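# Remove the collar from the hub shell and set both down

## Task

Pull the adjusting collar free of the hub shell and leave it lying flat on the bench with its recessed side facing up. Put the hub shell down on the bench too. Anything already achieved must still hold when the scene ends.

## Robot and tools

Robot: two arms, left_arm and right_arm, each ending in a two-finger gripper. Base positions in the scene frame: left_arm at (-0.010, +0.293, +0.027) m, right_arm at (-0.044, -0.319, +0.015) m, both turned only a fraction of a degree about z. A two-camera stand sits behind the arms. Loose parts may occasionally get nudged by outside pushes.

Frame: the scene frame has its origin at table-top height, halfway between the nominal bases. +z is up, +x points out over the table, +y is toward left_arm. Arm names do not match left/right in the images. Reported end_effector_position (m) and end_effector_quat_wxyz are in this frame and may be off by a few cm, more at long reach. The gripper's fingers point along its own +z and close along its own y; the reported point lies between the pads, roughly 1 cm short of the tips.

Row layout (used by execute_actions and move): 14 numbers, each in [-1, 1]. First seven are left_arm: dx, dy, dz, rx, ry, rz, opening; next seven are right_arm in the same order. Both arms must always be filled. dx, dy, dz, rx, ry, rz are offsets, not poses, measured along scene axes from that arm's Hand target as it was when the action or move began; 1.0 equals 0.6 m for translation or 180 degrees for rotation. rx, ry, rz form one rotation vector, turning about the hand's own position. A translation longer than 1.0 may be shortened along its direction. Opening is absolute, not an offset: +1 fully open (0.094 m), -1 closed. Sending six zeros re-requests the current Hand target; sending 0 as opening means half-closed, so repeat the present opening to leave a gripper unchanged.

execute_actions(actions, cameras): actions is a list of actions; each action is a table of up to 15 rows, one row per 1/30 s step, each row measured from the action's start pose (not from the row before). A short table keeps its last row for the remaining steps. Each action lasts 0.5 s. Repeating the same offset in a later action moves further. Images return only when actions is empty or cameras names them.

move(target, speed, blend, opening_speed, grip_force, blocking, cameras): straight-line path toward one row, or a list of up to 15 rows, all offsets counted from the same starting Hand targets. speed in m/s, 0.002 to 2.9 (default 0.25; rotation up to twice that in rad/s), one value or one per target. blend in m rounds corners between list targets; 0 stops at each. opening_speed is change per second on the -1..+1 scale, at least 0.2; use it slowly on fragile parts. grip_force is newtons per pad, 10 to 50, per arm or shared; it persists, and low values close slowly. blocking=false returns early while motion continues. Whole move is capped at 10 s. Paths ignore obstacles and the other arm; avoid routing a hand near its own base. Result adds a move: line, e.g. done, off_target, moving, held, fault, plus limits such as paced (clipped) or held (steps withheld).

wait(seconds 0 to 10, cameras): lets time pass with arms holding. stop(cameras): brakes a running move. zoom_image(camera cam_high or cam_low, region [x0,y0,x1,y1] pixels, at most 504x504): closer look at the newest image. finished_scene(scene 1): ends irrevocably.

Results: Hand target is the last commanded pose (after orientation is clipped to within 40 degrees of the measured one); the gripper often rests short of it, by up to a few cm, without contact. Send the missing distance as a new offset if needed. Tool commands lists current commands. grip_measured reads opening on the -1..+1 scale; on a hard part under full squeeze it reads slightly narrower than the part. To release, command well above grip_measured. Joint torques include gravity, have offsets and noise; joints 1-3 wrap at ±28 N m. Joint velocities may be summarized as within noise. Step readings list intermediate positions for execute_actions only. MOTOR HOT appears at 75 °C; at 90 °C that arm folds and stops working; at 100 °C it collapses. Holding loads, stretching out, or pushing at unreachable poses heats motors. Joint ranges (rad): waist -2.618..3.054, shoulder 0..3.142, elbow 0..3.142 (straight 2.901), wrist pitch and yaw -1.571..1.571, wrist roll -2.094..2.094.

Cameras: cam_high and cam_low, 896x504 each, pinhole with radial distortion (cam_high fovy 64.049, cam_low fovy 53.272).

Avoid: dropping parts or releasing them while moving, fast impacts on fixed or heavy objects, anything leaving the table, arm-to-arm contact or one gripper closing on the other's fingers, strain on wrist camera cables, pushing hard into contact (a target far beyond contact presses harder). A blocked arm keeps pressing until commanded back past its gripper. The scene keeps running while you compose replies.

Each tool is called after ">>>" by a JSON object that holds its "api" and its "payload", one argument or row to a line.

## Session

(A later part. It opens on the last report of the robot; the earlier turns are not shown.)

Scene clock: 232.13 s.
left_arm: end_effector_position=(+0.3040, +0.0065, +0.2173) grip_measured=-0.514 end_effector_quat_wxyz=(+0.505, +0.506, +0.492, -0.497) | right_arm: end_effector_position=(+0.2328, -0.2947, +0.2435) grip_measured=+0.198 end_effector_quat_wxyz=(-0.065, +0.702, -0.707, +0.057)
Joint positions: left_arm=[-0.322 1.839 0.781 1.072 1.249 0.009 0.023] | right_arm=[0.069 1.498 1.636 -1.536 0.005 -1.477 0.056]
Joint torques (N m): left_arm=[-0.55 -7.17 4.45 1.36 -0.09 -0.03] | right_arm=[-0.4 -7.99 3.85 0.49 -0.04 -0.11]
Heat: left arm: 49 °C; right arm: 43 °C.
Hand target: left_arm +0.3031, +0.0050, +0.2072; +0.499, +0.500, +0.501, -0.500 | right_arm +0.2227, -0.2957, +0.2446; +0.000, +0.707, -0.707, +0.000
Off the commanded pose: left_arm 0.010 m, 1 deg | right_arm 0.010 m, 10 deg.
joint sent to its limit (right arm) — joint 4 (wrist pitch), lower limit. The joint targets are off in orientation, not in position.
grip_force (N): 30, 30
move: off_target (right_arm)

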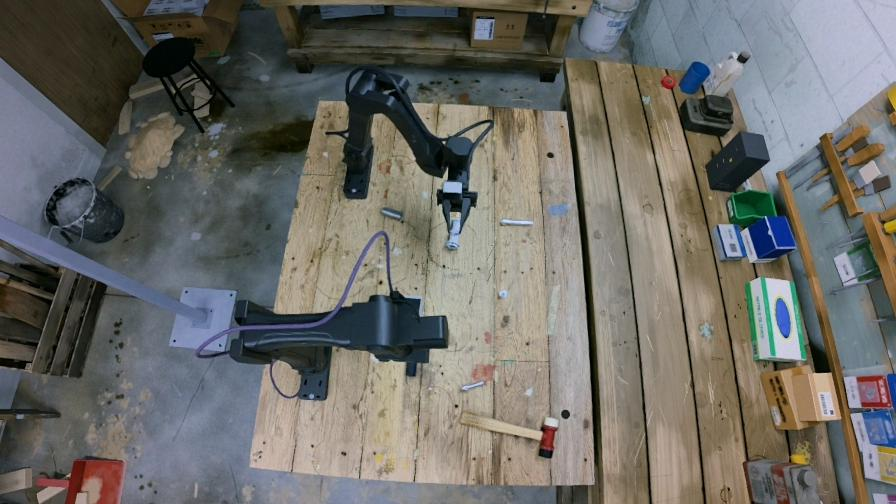

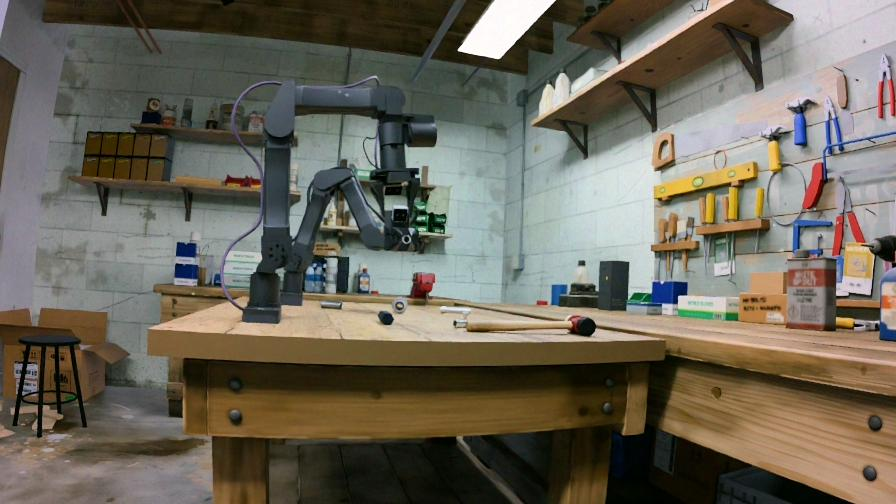

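>>> {"api": "zoom_image", "payload": {
  "camera": "cam_low",
  "region": [398, 231, 416, 247]
}}

>>> {"api": "zoom_image", "payload": {
  "camera": "cam_high",
  "region": [444, 225, 464, 241]
}}

Scaled by 28.000 from the camera's 896x504 image, which has a finer 1280x720 frame.

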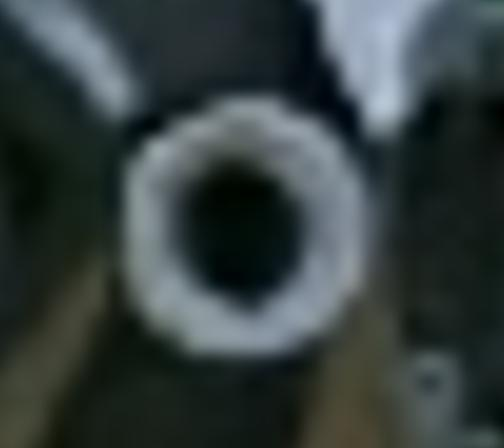

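Scaled by 25.200 from the camera's 896x504 image, which has a finer 1280x720 frame.

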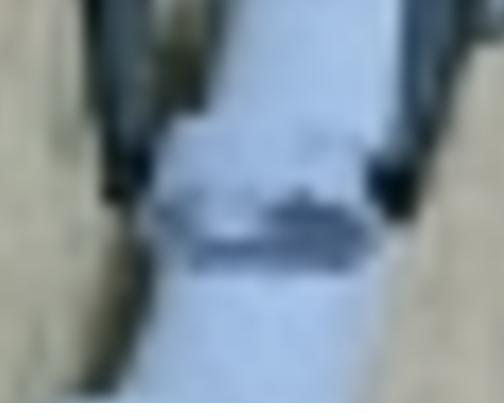

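>>> {"api": "move", "payload": {
  "target": [0,-0.04,0.45,-0.222,0,0,-1,0,0,0,0,0,0,0.2],
  "speed": 0.4,
  "cameras": ["all"]
}}

Scene clock: 242.87 s.
left_arm: end_effector_position=(+0.3158, -0.0264, +0.4553) grip_measured=-0.514 end_effector_quat_wxyz=(+0.604, +0.293, +0.391, -0.630) | right_arm: end_effector_position=(+0.2328, -0.2947, +0.2435) grip_measured=+0.198 end_effector_quat_wxyz=(-0.065, +0.702, -0.707, +0.057)
Joint positions: left_arm=[-0.494 1.751 1.125 1.435 0.766 -0.793 0.023] | right_arm=[0.069 1.498 1.636 -1.536 0.005 -1.477 0.056]
Joint torques (N m): left_arm=[-0.43 -7.47 8.8 2.12 -0.45 -0.01] | right_arm=[-0.42 -8.01 3.85 0.49 -0.04 -0.11]
Heat: left arm: 49 °C; right arm: 42 °C.
Hand target: left_arm +0.3030, -0.0190, +0.4772; +0.640, +0.300, +0.300, -0.641 | right_arm +0.2227, -0.2957, +0.2446; +0.000, +0.707, -0.707, +0.000
Off the commanded pose: left_arm 0.026 m, 11 deg | right_arm 0.010 m, 10 deg.
joint sent to its limit (left arm) — joint 4 (wrist pitch), upper limit. The joint targets are off in orientation, not in position.
joint sent to its limit (right arm) — joint 4 (wrist pitch), lower limit. The joint targets are off in orientation, not in position.
grip_force (N): 30, 30
move: off_target (left_arm, right_arm)

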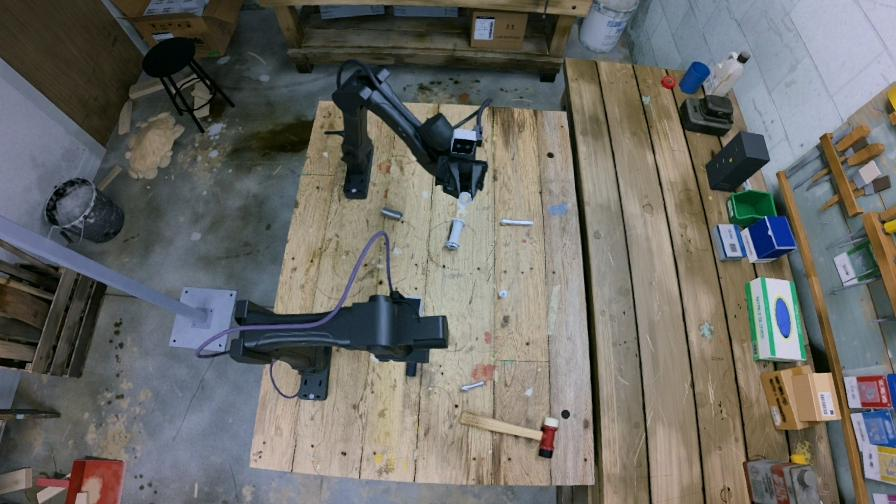

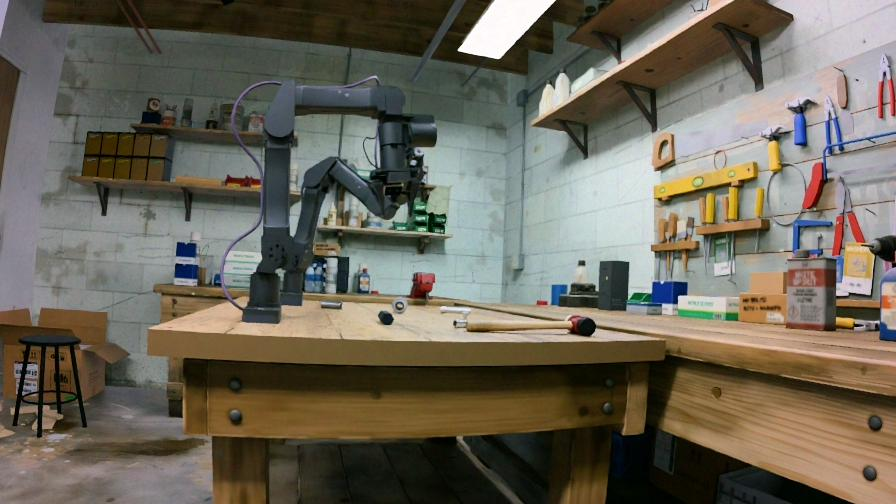

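>>> {"api": "zoom_image", "payload": {
  "camera": "cam_high",
  "region": [454, 188, 476, 210]
}}

Scaled by 22.909 from the camera's 896x504 image, which has a finer 1280x720 frame.

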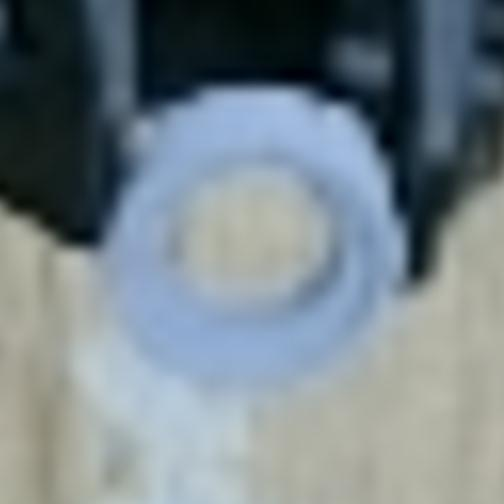

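>>> {"api": "move", "payload": {
  "target": [0,0.065,-0.379,0.222,0,0,-1,0.145,0.276,0.009,0.385,0.385,-0.385,0.2],
  "speed": 0.4,
  "cameras": ["all"]
}}

>>> {"api": "zoom_image", "payload": {
  "camera": "cam_high",
  "region": [400, 190, 520, 310]
}}

>>> {"api": "zoom_image", "payload": {
  "camera": "cam_low",
  "region": [350, 170, 470, 290]
}}

Scene clock: 264.13 s.
left_arm: end_effector_position=(+0.3044, +0.0176, +0.2443) grip_measured=-0.514 end_effector_quat_wxyz=(+0.493, +0.495, +0.506, -0.507) | right_arm: end_effector_position=(+0.3056, -0.1316, +0.2583) grip_measured=+0.199 end_effector_quat_wxyz=(-0.003, -0.013, +0.712, +0.702)
Joint positions: left_arm=[-0.29 1.74 0.809 0.926 1.277 -0.021 0.023] | right_arm=[-0.002 2.016 1.589 -1.543 -1.556 -0.412 0.056]
Joint torques (N m): left_arm=[0.53 -10.44 6.15 1.07 0.04 0.24] | right_arm=[0.24 -8.65 3.6 0.03 -0.76 -0.02]
Heat: left arm: 49 °C; right arm: 41 °C.
Hand target: left_arm +0.3031, +0.0200, +0.2497; +0.499, +0.500, +0.501, -0.500 | right_arm +0.3096, -0.1300, +0.2500; +0.000, +0.000, +0.707, +0.707
Off the commanded pose: left_arm 0.006 m, 1 deg | right_arm 0.009 m, 2 deg.
grip_force (N): 30, 30
move: done

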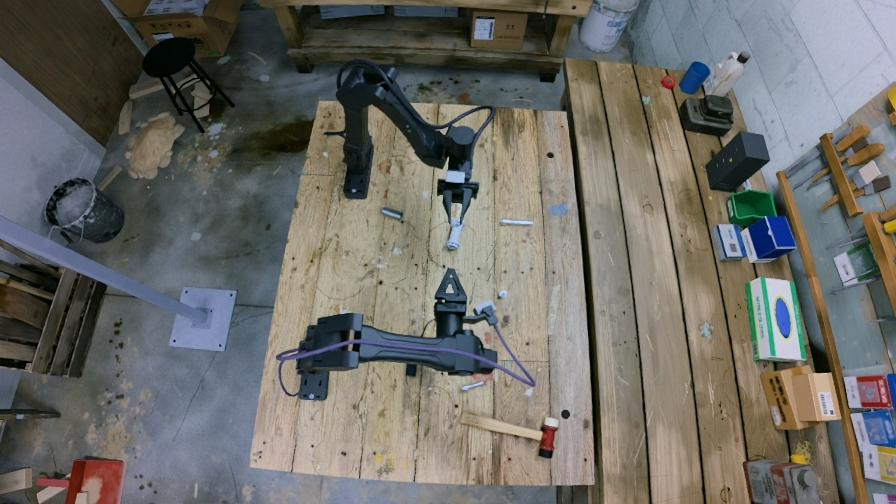

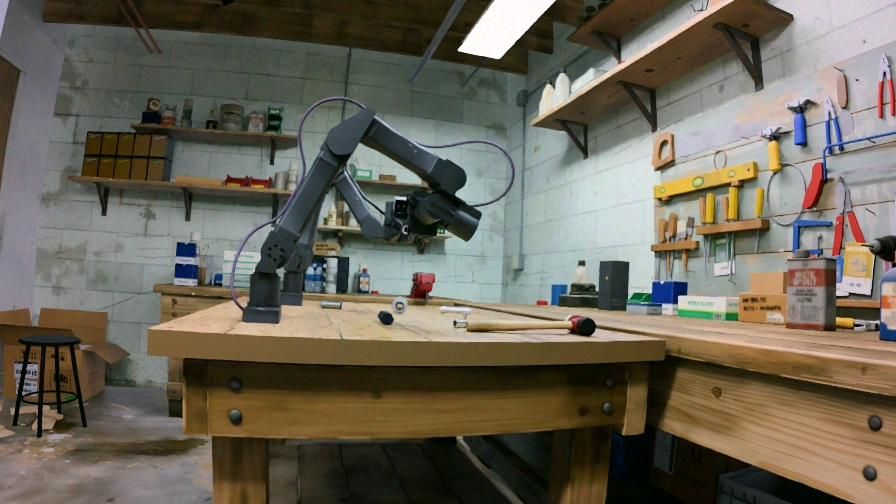

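Scaled by 4.200 from the camera's 896x504 image, which has a finer 1280x720 frame.

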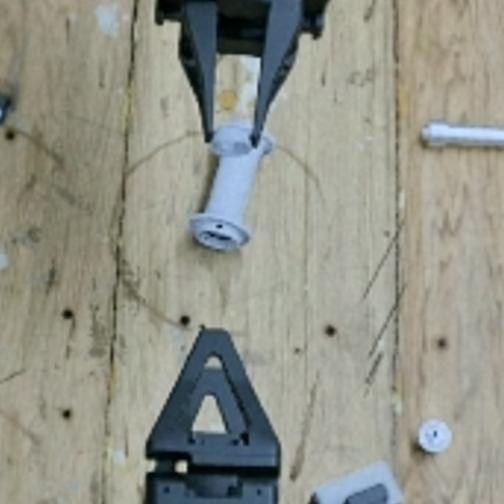

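Scaled by 4.200 from the camera's 896x504 image, which has a finer 1280x720 frame.

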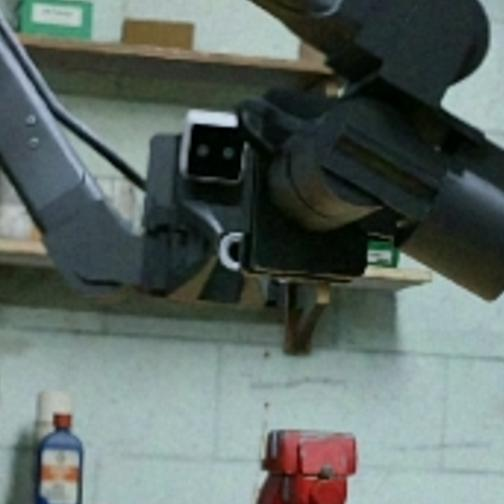

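>>> {"api": "move", "payload": {
  "target": [0,0,0,0,0,0,-1,0.014,0.18,-0.018,0,0,0,0.2],
  "speed": 0.1,
  "cameras": ["all"]
}}

>>> {"api": "zoom_image", "payload": {
  "camera": "cam_high",
  "region": [430, 205, 480, 255]
}}

>>> {"api": "zoom_image", "payload": {
  "camera": "cam_low",
  "region": [370, 190, 440, 260]
}}

Scene clock: 278.43 s.
left_arm: end_effector_position=(+0.3044, +0.0176, +0.2442) grip_measured=-0.514 end_effector_quat_wxyz=(+0.493, +0.495, +0.506, -0.507) | right_arm: end_effector_position=(+0.3083, -0.0251, +0.2462) grip_measured=+0.199 end_effector_quat_wxyz=(-0.106, -0.099, +0.702, +0.697)
Joint positions: left_arm=[-0.29 1.74 0.809 0.926 1.277 -0.021 0.023] | right_arm=[0.27 2.266 1.94 -1.507 -1.565 -0.252 0.056]
Joint torques (N m): left_arm=[0.55 -10.15 6.09 1.15 0.03 0.24] | right_arm=[-0.32 -9.89 6.86 0.25 -0.74 -0.01]
Heat: left arm: 49 °C; right arm: 40 °C.
Hand target: left_arm +0.3031, +0.0200, +0.2497; +0.500, +0.499, +0.500, -0.500 | right_arm +0.3180, -0.0220, +0.2392; +0.000, +0.001, +0.707, +0.707
Off the commanded pose: left_arm 0.006 m, 1 deg | right_arm 0.012 m, 17 deg.
joint sent to its limit (right arm) — joint 5 (wrist yaw), lower limit. The joint targets are off in orientation, not in position.
grip_force (N): 30, 30
move: off_target (right_arm)

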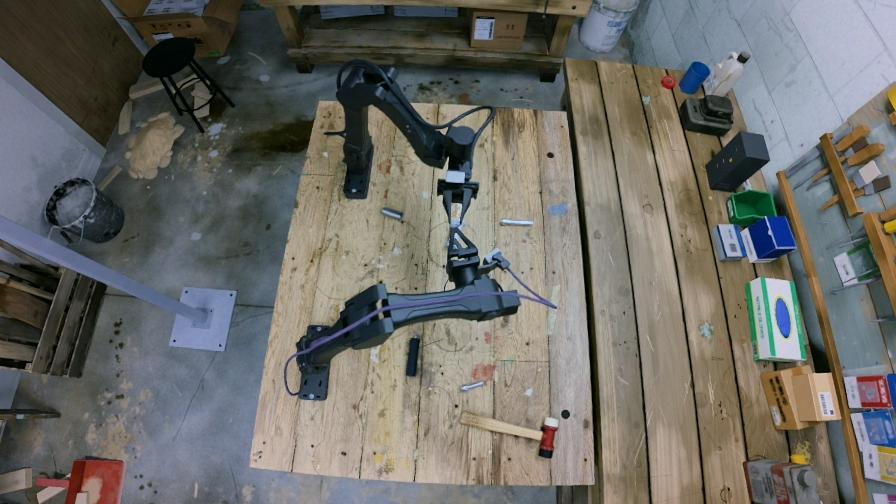

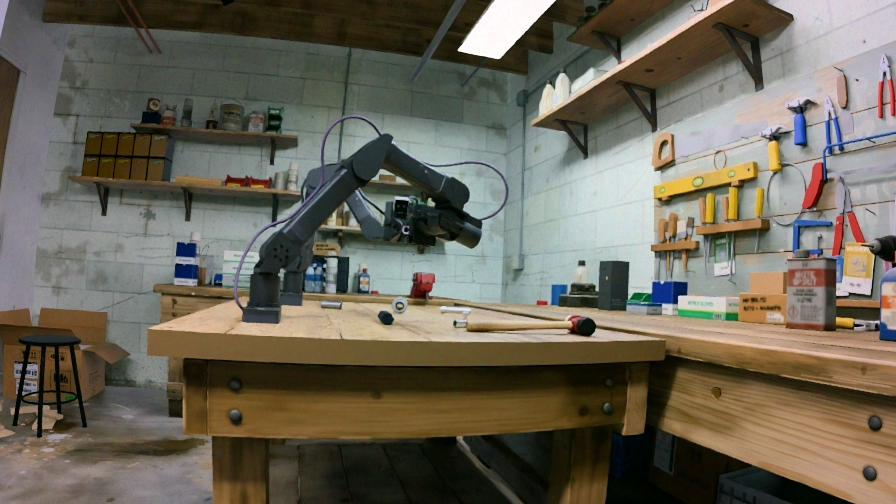

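Scaled by 10.080 from the camera's 896x504 image, which has a finer 1280x720 frame.

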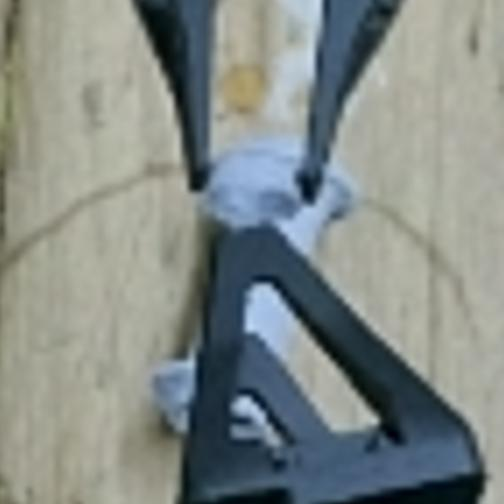

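Scaled by 7.200 from the camera's 896x504 image, which has a finer 1280x720 frame.

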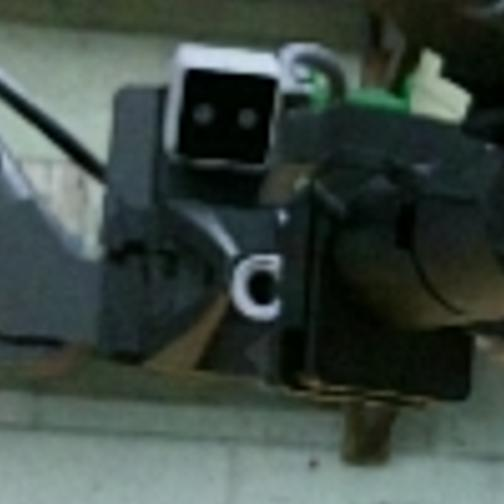

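>>> {"api": "move", "payload": {
  "target": [
    [0,0,0,0,0,0,-1,0,0,0.016,0,0,0,0.5],
    [0,0,0,0,0,0,-1,0,0.058,0.016,0,0,0,0.5]
  ],
  "speed": 0.06,
  "cameras": ["all"]
}}

>>> {"api": "zoom_image", "payload": {
  "camera": "cam_high",
  "region": [435, 200, 475, 240]
}}

>>> {"api": "zoom_image", "payload": {
  "camera": "cam_low",
  "region": [370, 190, 440, 260]
}}

Scene clock: 298.67 s.
left_arm: end_effector_position=(+0.3044, +0.0176, +0.2442) grip_measured=-0.514 end_effector_quat_wxyz=(+0.493, +0.495, +0.506, -0.507) | right_arm: end_effector_position=(+0.3109, +0.0071, +0.2570) grip_measured=+0.498 end_effector_quat_wxyz=(-0.127, -0.125, +0.698, +0.694)
Joint positions: left_arm=[-0.29 1.74 0.809 0.926 1.277 -0.021 0.023] | right_arm=[0.338 2.317 2.077 -1.392 -1.565 -0.057 0.07]
Joint torques (N m): left_arm=[0.58 -10.35 6.13 1.17 0.05 0.19] | right_arm=[0.38 -10.37 7.08 0.43 -0.76 -0.05]
Heat: left arm: 49 °C; right arm: 42 °C.
Hand target: left_arm +0.3031, +0.0200, +0.2497; +0.500, +0.499, +0.500, -0.500 | right_arm +0.3180, +0.0128, +0.2488; +0.000, +0.001, +0.707, +0.707
Off the commanded pose: left_arm 0.006 m, 1 deg | right_arm 0.012 m, 21 deg.
joint sent to its limit (right arm) — joint 5 (wrist yaw), lower limit. The joint targets are off in orientation, not in position.
grip_force (N): 30, 30
move: off_target (right_arm)

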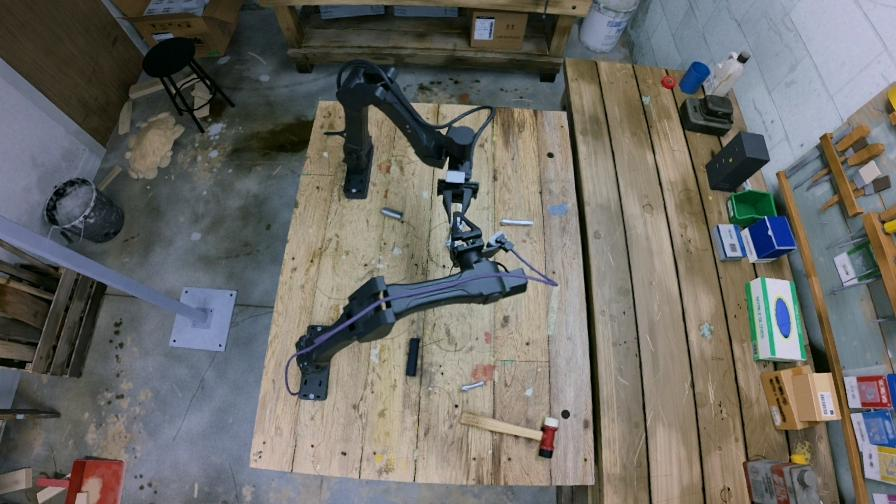

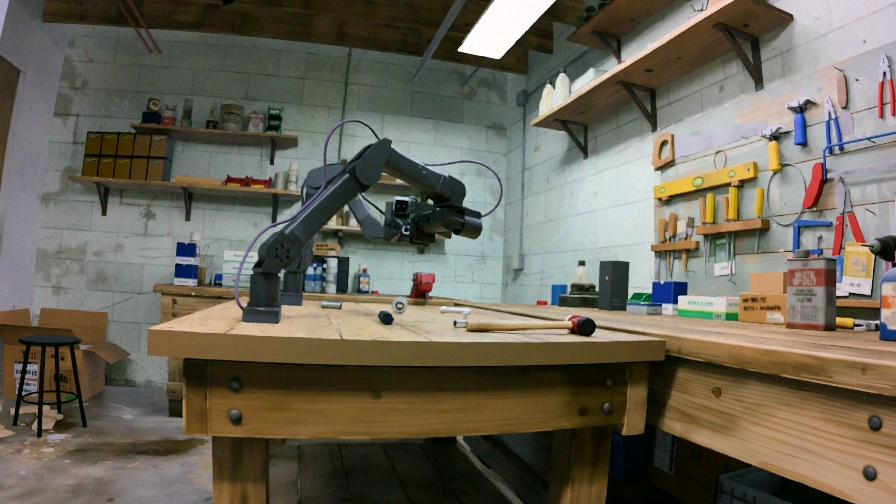

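Scaled by 12.600 from the camera's 896x504 image, which has a finer 1280x720 frame.

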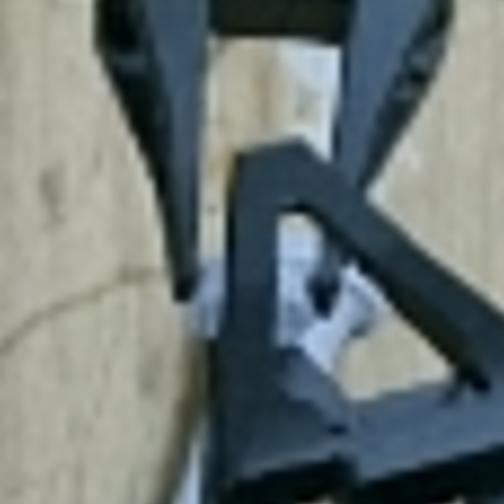

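Scaled by 7.200 from the camera's 896x504 image, which has a finer 1280x720 frame.

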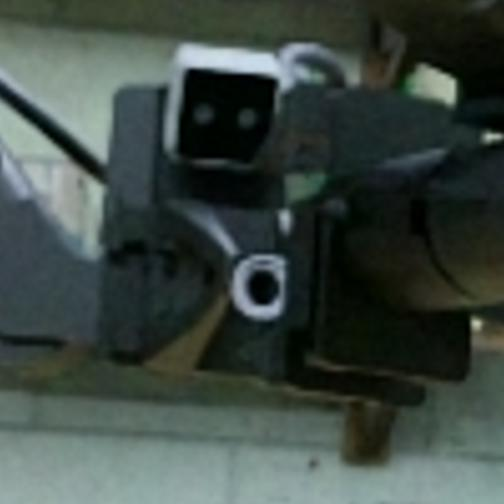

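>>> {"api": "move", "payload": {
  "target": [
    [0,0,0,0,0,0,-1,0,0.012,0,0,0,0,0.5],
    [0,0,0,0,0,0,-1,0,0.012,0,0,0,0,-0.3]
  ],
  "speed": 0.05,
  "opening_speed": 0.4,
  "grip_force": [30,12],
  "cameras": ["all"]
}}

>>> {"api": "zoom_image", "payload": {
  "camera": "cam_high",
  "region": [435, 200, 475, 240]
}}

>>> {"api": "zoom_image", "payload": {
  "camera": "cam_low",
  "region": [370, 190, 440, 260]
}}

Scene clock: 320.37 s.
left_arm: end_effector_position=(+0.3045, +0.0184, +0.2443) grip_measured=-0.514 end_effector_quat_wxyz=(+0.491, +0.493, +0.508, -0.507) | right_arm: end_effector_position=(+0.3205, +0.0184, +0.2519) grip_measured=-0.297 end_effector_quat_wxyz=(-0.001, +0.000, +0.708, +0.707)
Joint positions: left_arm=[-0.288 1.736 0.809 0.917 1.278 -0.021 0.023] | right_arm=[0.385 1.921 1.141 0.776 -1.167 1.57 0.033]
Joint torques (N m): left_arm=[0.31 -9.87 6.22 1.24 0.06 0.19] | right_arm=[0.53 -10.86 4.56 1.86 0.08 -0.01]
Heat: left arm: 49 °C; right arm: 43 °C.
Hand target: left_arm +0.3030, +0.0200, +0.2496; +0.499, +0.500, +0.500, -0.501 | right_arm +0.3181, +0.0199, +0.2487; +0.000, +0.001, +0.707, +0.707
Off the commanded pose: left_arm 0.006 m, 2 deg | right_arm 0.004 m, 0 deg.
grip_force (N): 30, 12
move: done

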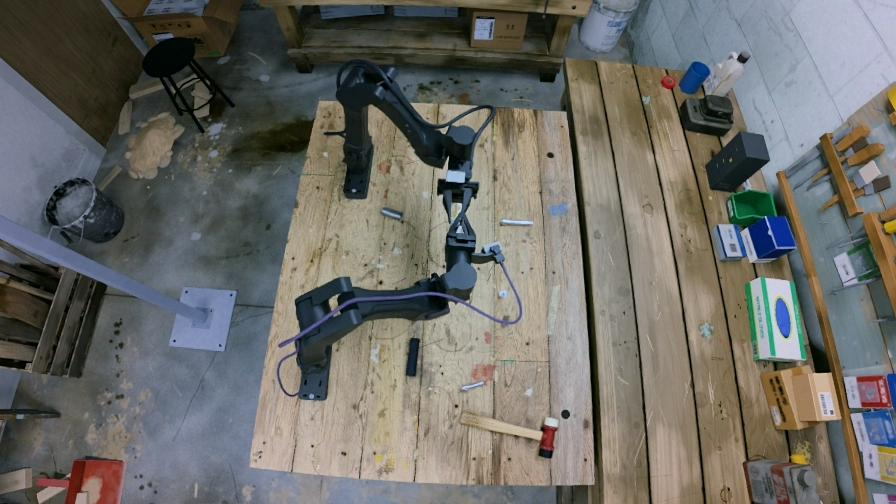

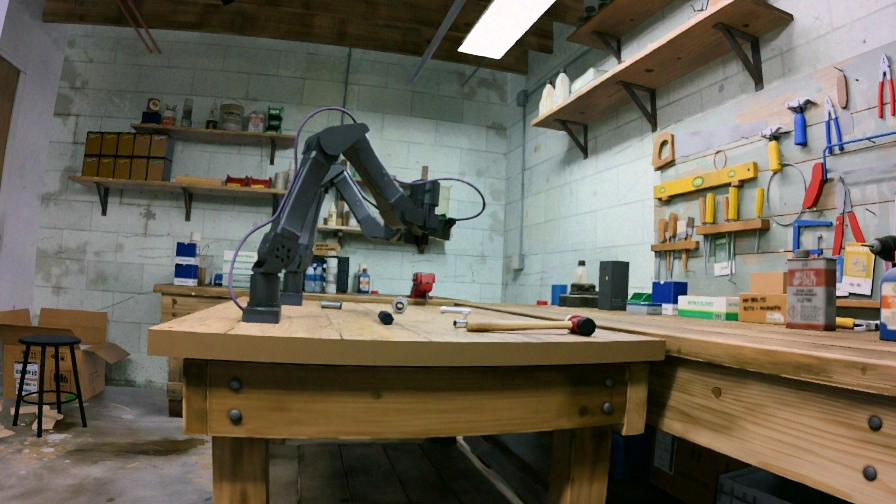

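Scaled by 12.600 from the camera's 896x504 image, which has a finer 1280x720 frame.

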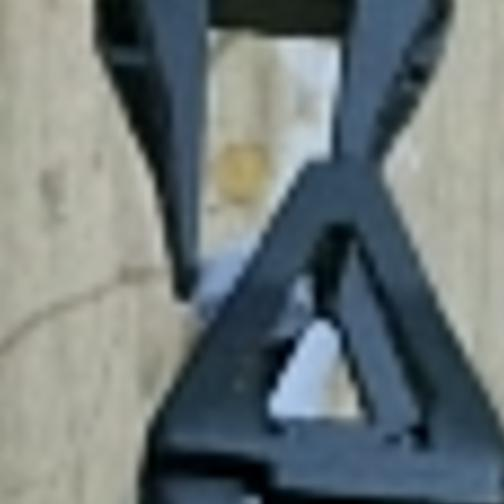

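Scaled by 7.200 from the camera's 896x504 image, which has a finer 1280x720 frame.

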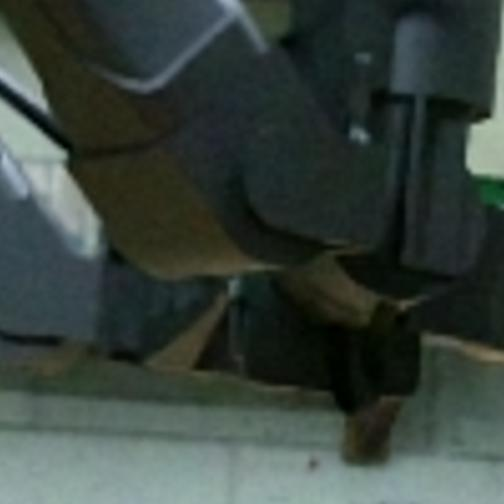

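>>> {"api": "move", "payload": {
  "target": [
    [0,0,0,0,0,0,-1,0,0,0,0,0,0,0.5],
    [0,0,0,0,0,0,-1,0,-0.1,0,0,0,0,0.5],
    [0,0,0,0,0,0,-1,-0.024,-0.1,0,0,0,0,0.5]
  ],
  "speed": 0.08,
  "opening_speed": 1,
  "cameras": ["all"]
}}

>>> {"api": "zoom_image", "payload": {
  "camera": "cam_high",
  "region": [435, 200, 485, 250]
}}

>>> {"api": "zoom_image", "payload": {
  "camera": "cam_low",
  "region": [370, 190, 440, 260]
}}

Scene clock: 331.90 s.
left_arm: end_effector_position=(+0.3045, +0.0184, +0.2443) grip_measured=-0.514 end_effector_quat_wxyz=(+0.491, +0.493, +0.508, -0.507) | right_arm: end_effector_position=(+0.3112, -0.0403, +0.2396) grip_measured=+0.498 end_effector_quat_wxyz=(-0.010, +0.014, +0.710, +0.704)
Joint positions: left_arm=[-0.288 1.736 0.809 0.917 1.278 -0.021 0.023] | right_arm=[0.249 1.842 0.992 0.816 -1.296 1.571 0.07]
Joint torques (N m): left_arm=[0.31 -9.98 6.15 1.26 0.05 0.17] | right_arm=[0.44 -12.96 4.08 1.79 -0.03 -0.02]
Heat: left arm: 49 °C; right arm: 42 °C.
Hand target: left_arm +0.3030, +0.0200, +0.2496; +0.499, +0.500, +0.500, -0.501 | right_arm +0.3037, -0.0400, +0.2487; +0.000, +0.001, +0.707, +0.707
Off the commanded pose: left_arm 0.006 m, 2 deg | right_arm 0.012 m, 2 deg.
grip_force (N): 30, 12
move: off_target (right_arm)

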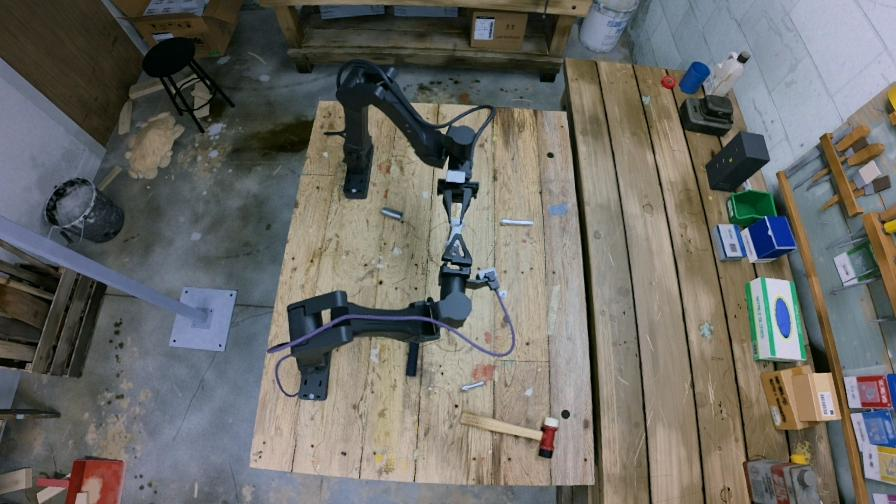

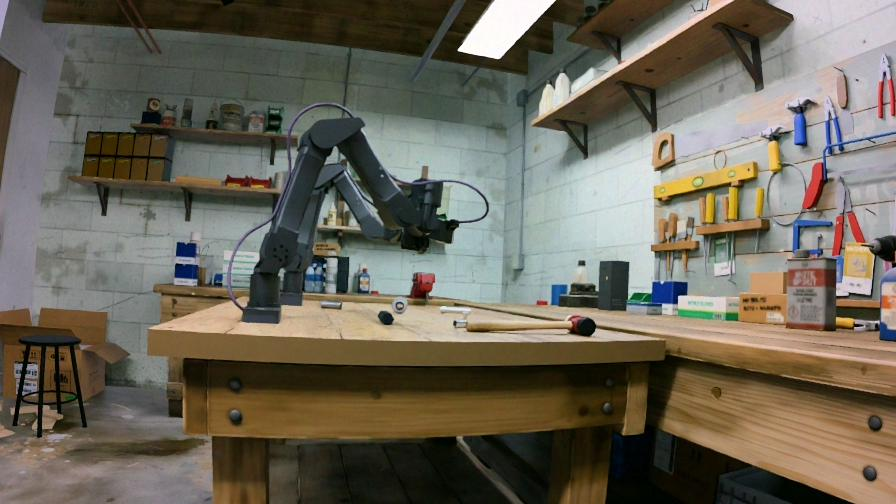

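Scaled by 10.080 from the camera's 896x504 image, which has a finer 1280x720 frame.

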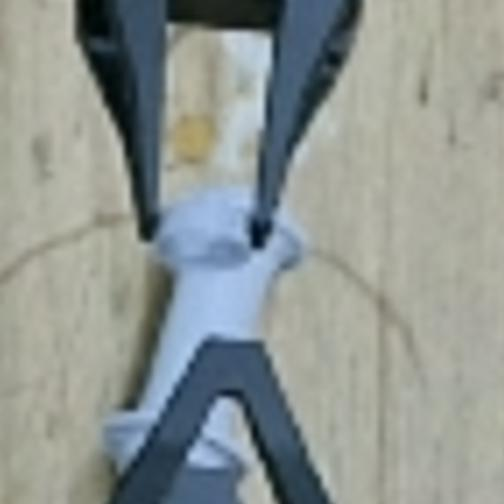

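Scaled by 7.200 from the camera's 896x504 image, which has a finer 1280x720 frame.

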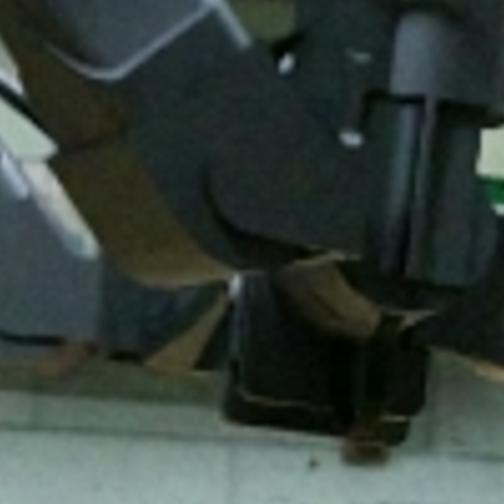

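>>> {"api": "move", "payload": {
  "target": [
    [0,0,0,0,0,0,-1,-0.013,0,0.014,0,0,0,0.5],
    [0,0,0,0,0,0,-1,-0.012,0.088,0.01,0,0,0,0.5]
  ],
  "speed": 0.08,
  "cameras": ["all"]
}}

>>> {"api": "zoom_image", "payload": {
  "camera": "cam_high",
  "region": [435, 200, 475, 240]
}}

>>> {"api": "zoom_image", "payload": {
  "camera": "cam_low",
  "region": [370, 190, 440, 260]
}}

Scene clock: 338.93 s.
left_arm: end_effector_position=(+0.3045, +0.0184, +0.2443) grip_measured=-0.514 end_effector_quat_wxyz=(+0.491, +0.493, +0.508, -0.507) | right_arm: end_effector_position=(+0.2887, +0.0089, +0.2601) grip_measured=+0.498 end_effector_quat_wxyz=(+0.002, -0.008, +0.704, +0.710)
Joint positions: left_arm=[-0.288 1.736 0.809 0.917 1.278 -0.021 0.023] | right_arm=[0.394 1.804 1.007 0.817 -1.164 1.574 0.07]
Joint torques (N m): left_arm=[0.29 -9.91 6.09 1.27 0.02 0.2] | right_arm=[0.18 -6.99 7.57 1.54 0.1 -0.04]
Heat: left arm: 49 °C; right arm: 42 °C.
Hand target: left_arm +0.3030, +0.0200, +0.2496; +0.499, +0.500, +0.500, -0.501 | right_arm +0.2965, +0.0128, +0.2547; +0.000, +0.001, +0.707, +0.707
Off the commanded pose: left_arm 0.006 m, 2 deg | right_arm 0.010 m, 1 deg.
grip_force (N): 30, 12
move: done

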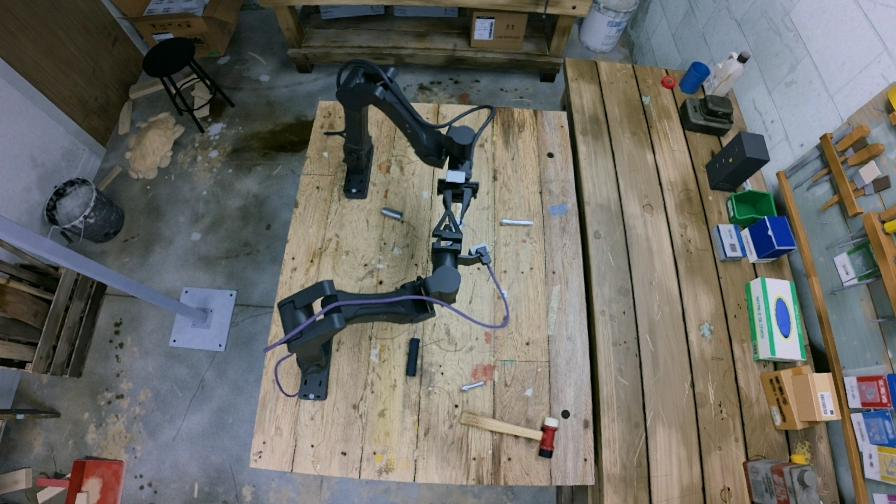

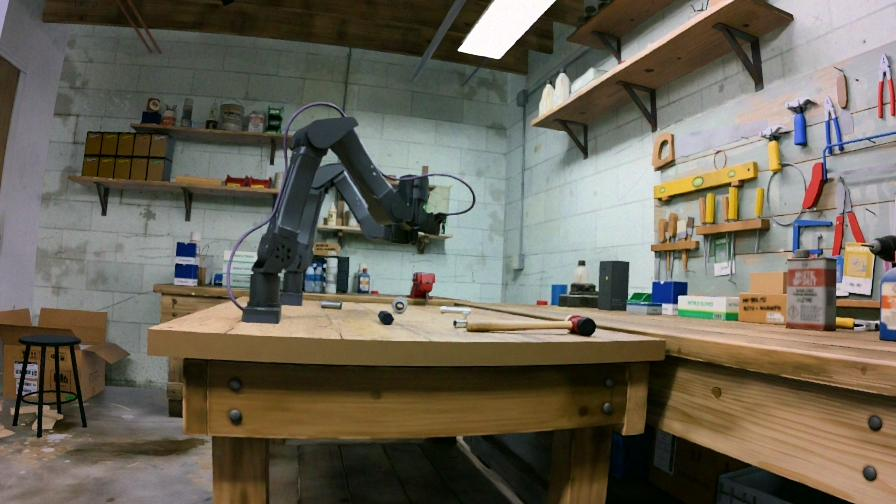

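Scaled by 12.600 from the camera's 896x504 image, which has a finer 1280x720 frame.

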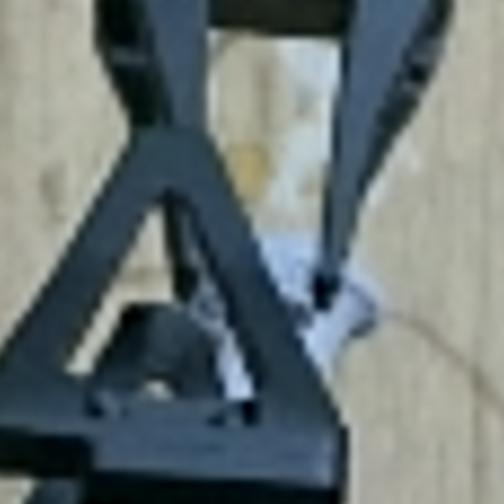

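Scaled by 7.200 from the camera's 896x504 image, which has a finer 1280x720 frame.

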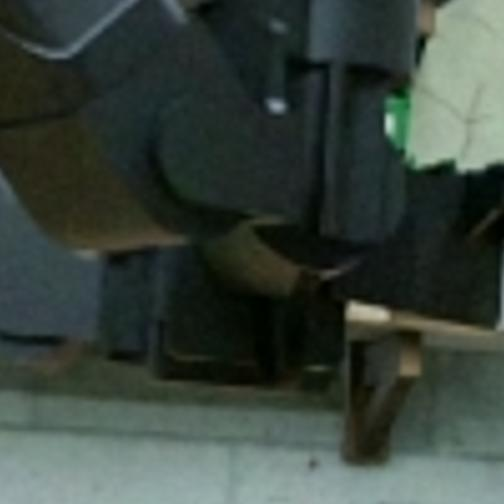

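>>> {"api": "move", "payload": {
  "target": [0,0,0,0,0,0,-1,0.013,0.004,-0.012,0,0,0,0.5],
  "speed": 0.08,
  "cameras": ["all"]
}}

>>> {"api": "zoom_image", "payload": {
  "camera": "cam_high",
  "region": [435, 200, 475, 240]
}}

>>> {"api": "zoom_image", "payload": {
  "camera": "cam_low",
  "region": [370, 190, 440, 260]
}}

Scene clock: 344.13 s.
left_arm: end_effector_position=(+0.3045, +0.0184, +0.2443) grip_measured=-0.514 end_effector_quat_wxyz=(+0.491, +0.493, +0.508, -0.507) | right_arm: end_effector_position=(+0.2962, +0.0122, +0.2506) grip_measured=+0.498 end_effector_quat_wxyz=(-0.004, -0.001, +0.707, +0.707)
Joint positions: left_arm=[-0.288 1.736 0.809 0.917 1.278 -0.021 0.023] | right_arm=[0.394 1.845 1.029 0.817 -1.164 1.574 0.07]
Joint torques (N m): left_arm=[0.31 -9.98 6.2 1.19 0.02 0.2] | right_arm=[-0.06 -7.31 7.72 1.73 0.08 -0.04]
Heat: left arm: 49 °C; right arm: 41 °C.
Hand target: left_arm +0.3030, +0.0200, +0.2496; +0.499, +0.500, +0.500, -0.501 | right_arm +0.3042, +0.0152, +0.2475; +0.000, +0.001, +0.707, +0.707
Off the commanded pose: left_arm 0.006 m, 2 deg | right_arm 0.009 m, 0 deg.
grip_force (N): 30, 12
move: done

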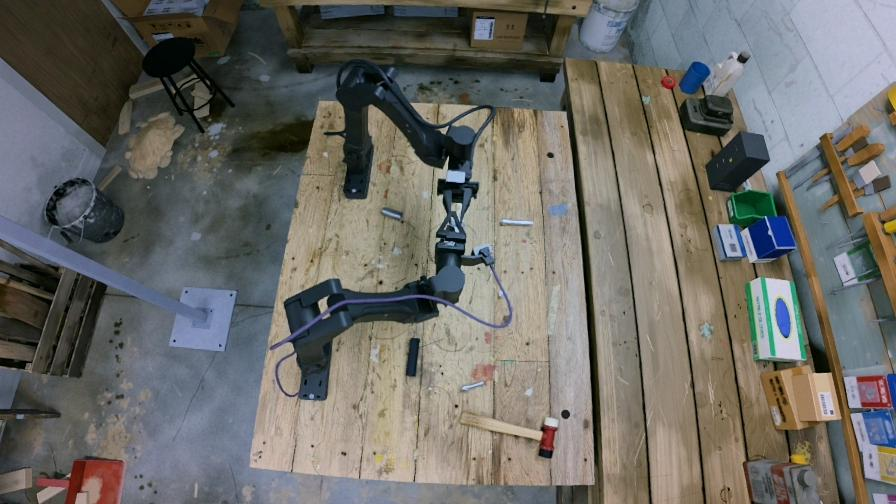

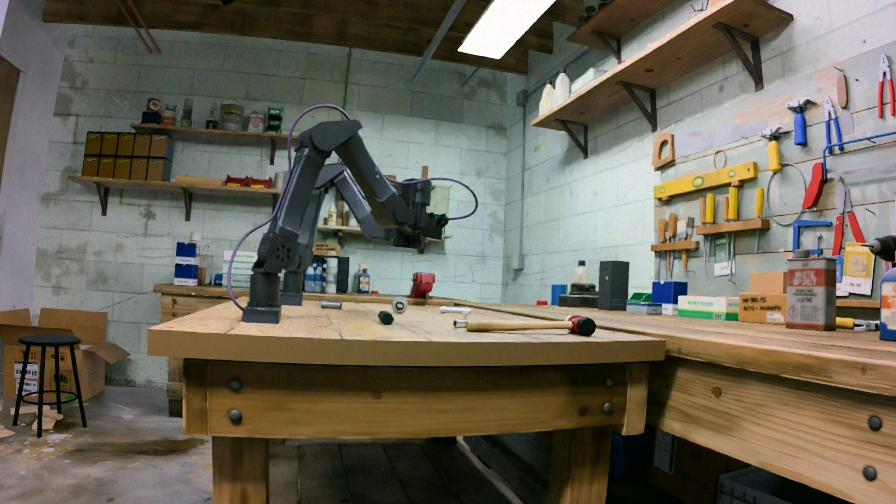

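Scaled by 12.600 from the camera's 896x504 image, which has a finer 1280x720 frame.

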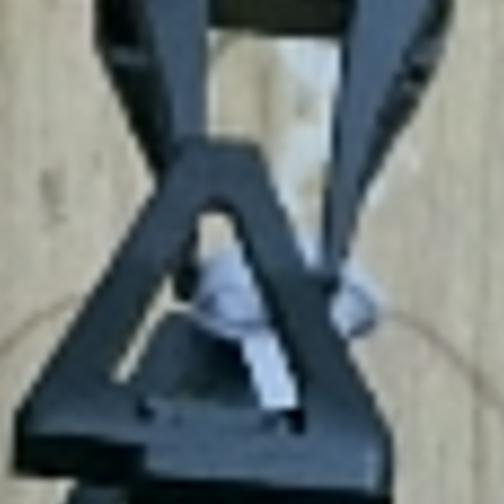

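Scaled by 7.200 from the camera's 896x504 image, which has a finer 1280x720 frame.

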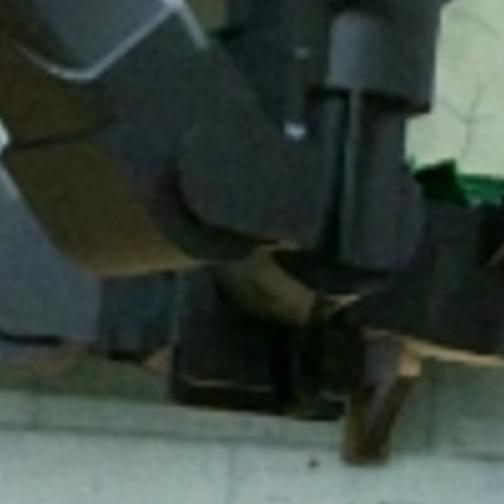

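>>> {"api": "move", "payload": {
  "target": [0,0,0,0,0,0,-1,0.012,0.002,0.001,0,0,0,0.3],
  "speed": 0.08,
  "cameras": ["cam_high"]
}}

>>> {"api": "zoom_image", "payload": {
  "camera": "cam_high",
  "region": [435, 200, 475, 240]
}}

Scene clock: 348.80 s.
left_arm: end_effector_position=(+0.3045, +0.0184, +0.2443) grip_measured=-0.514 end_effector_quat_wxyz=(+0.491, +0.493, +0.508, -0.507) | right_arm: end_effector_position=(+0.3024, +0.0149, +0.2536) grip_measured=+0.302 end_effector_quat_wxyz=(+0.000, -0.005, +0.705, +0.709)
Joint positions: left_arm=[-0.288 1.736 0.809 0.917 1.278 -0.021 0.023] | right_arm=[0.394 1.866 1.062 0.817 -1.164 1.574 0.061]
Joint velocities: left_arm=[within noise] | right_arm=[-0.007 -0.012 0.022 -0.154 -0.037 0.051 0]
Joint torques (N m): left_arm=[0.38 -9.98 6.19 1.22 0.01 0.16] | right_arm=[-0.47 -7.39 7.65 1.61 0.03 -0.03]
Heat: left arm: 49 °C; right arm: 41 °C.
Hand target: left_arm +0.3030, +0.0200, +0.2496; +0.499, +0.500, +0.500, -0.501 | right_arm +0.3115, +0.0164, +0.2481; +0.000, +0.001, +0.707, +0.707
Off the commanded pose: left_arm 0.006 m, 2 deg | right_arm 0.011 m, 1 deg.
grip_force (N): 30, 12
move: off_target (right_arm)
Images, in order (width x height): cam_high 896x504.

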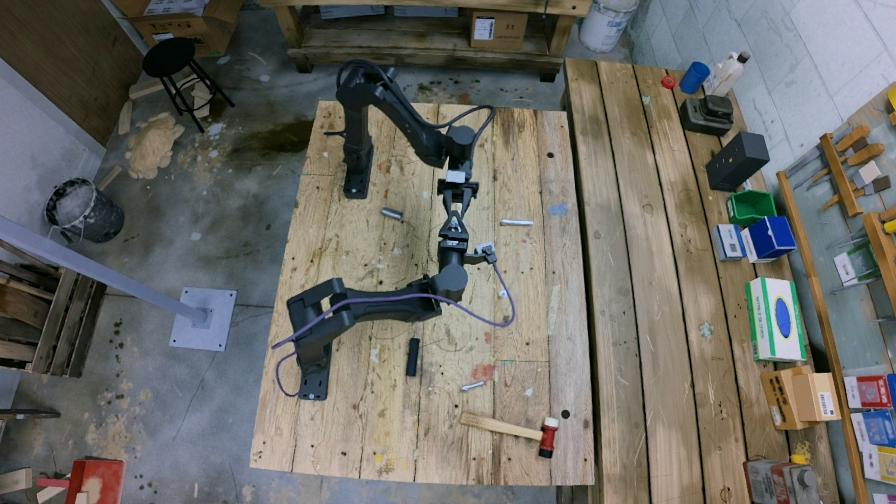

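Scaled by 12.600 from the camera's 896x504 image, which has a finer 1280x720 frame.

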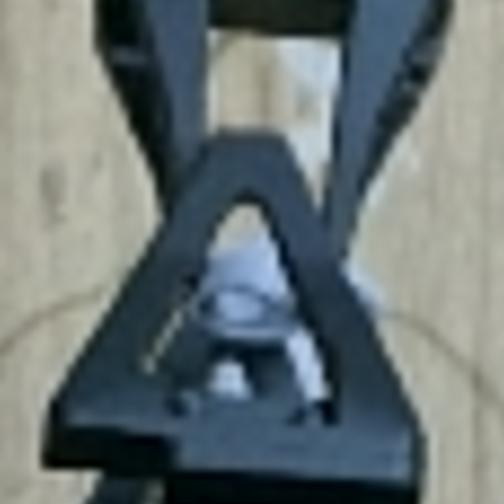

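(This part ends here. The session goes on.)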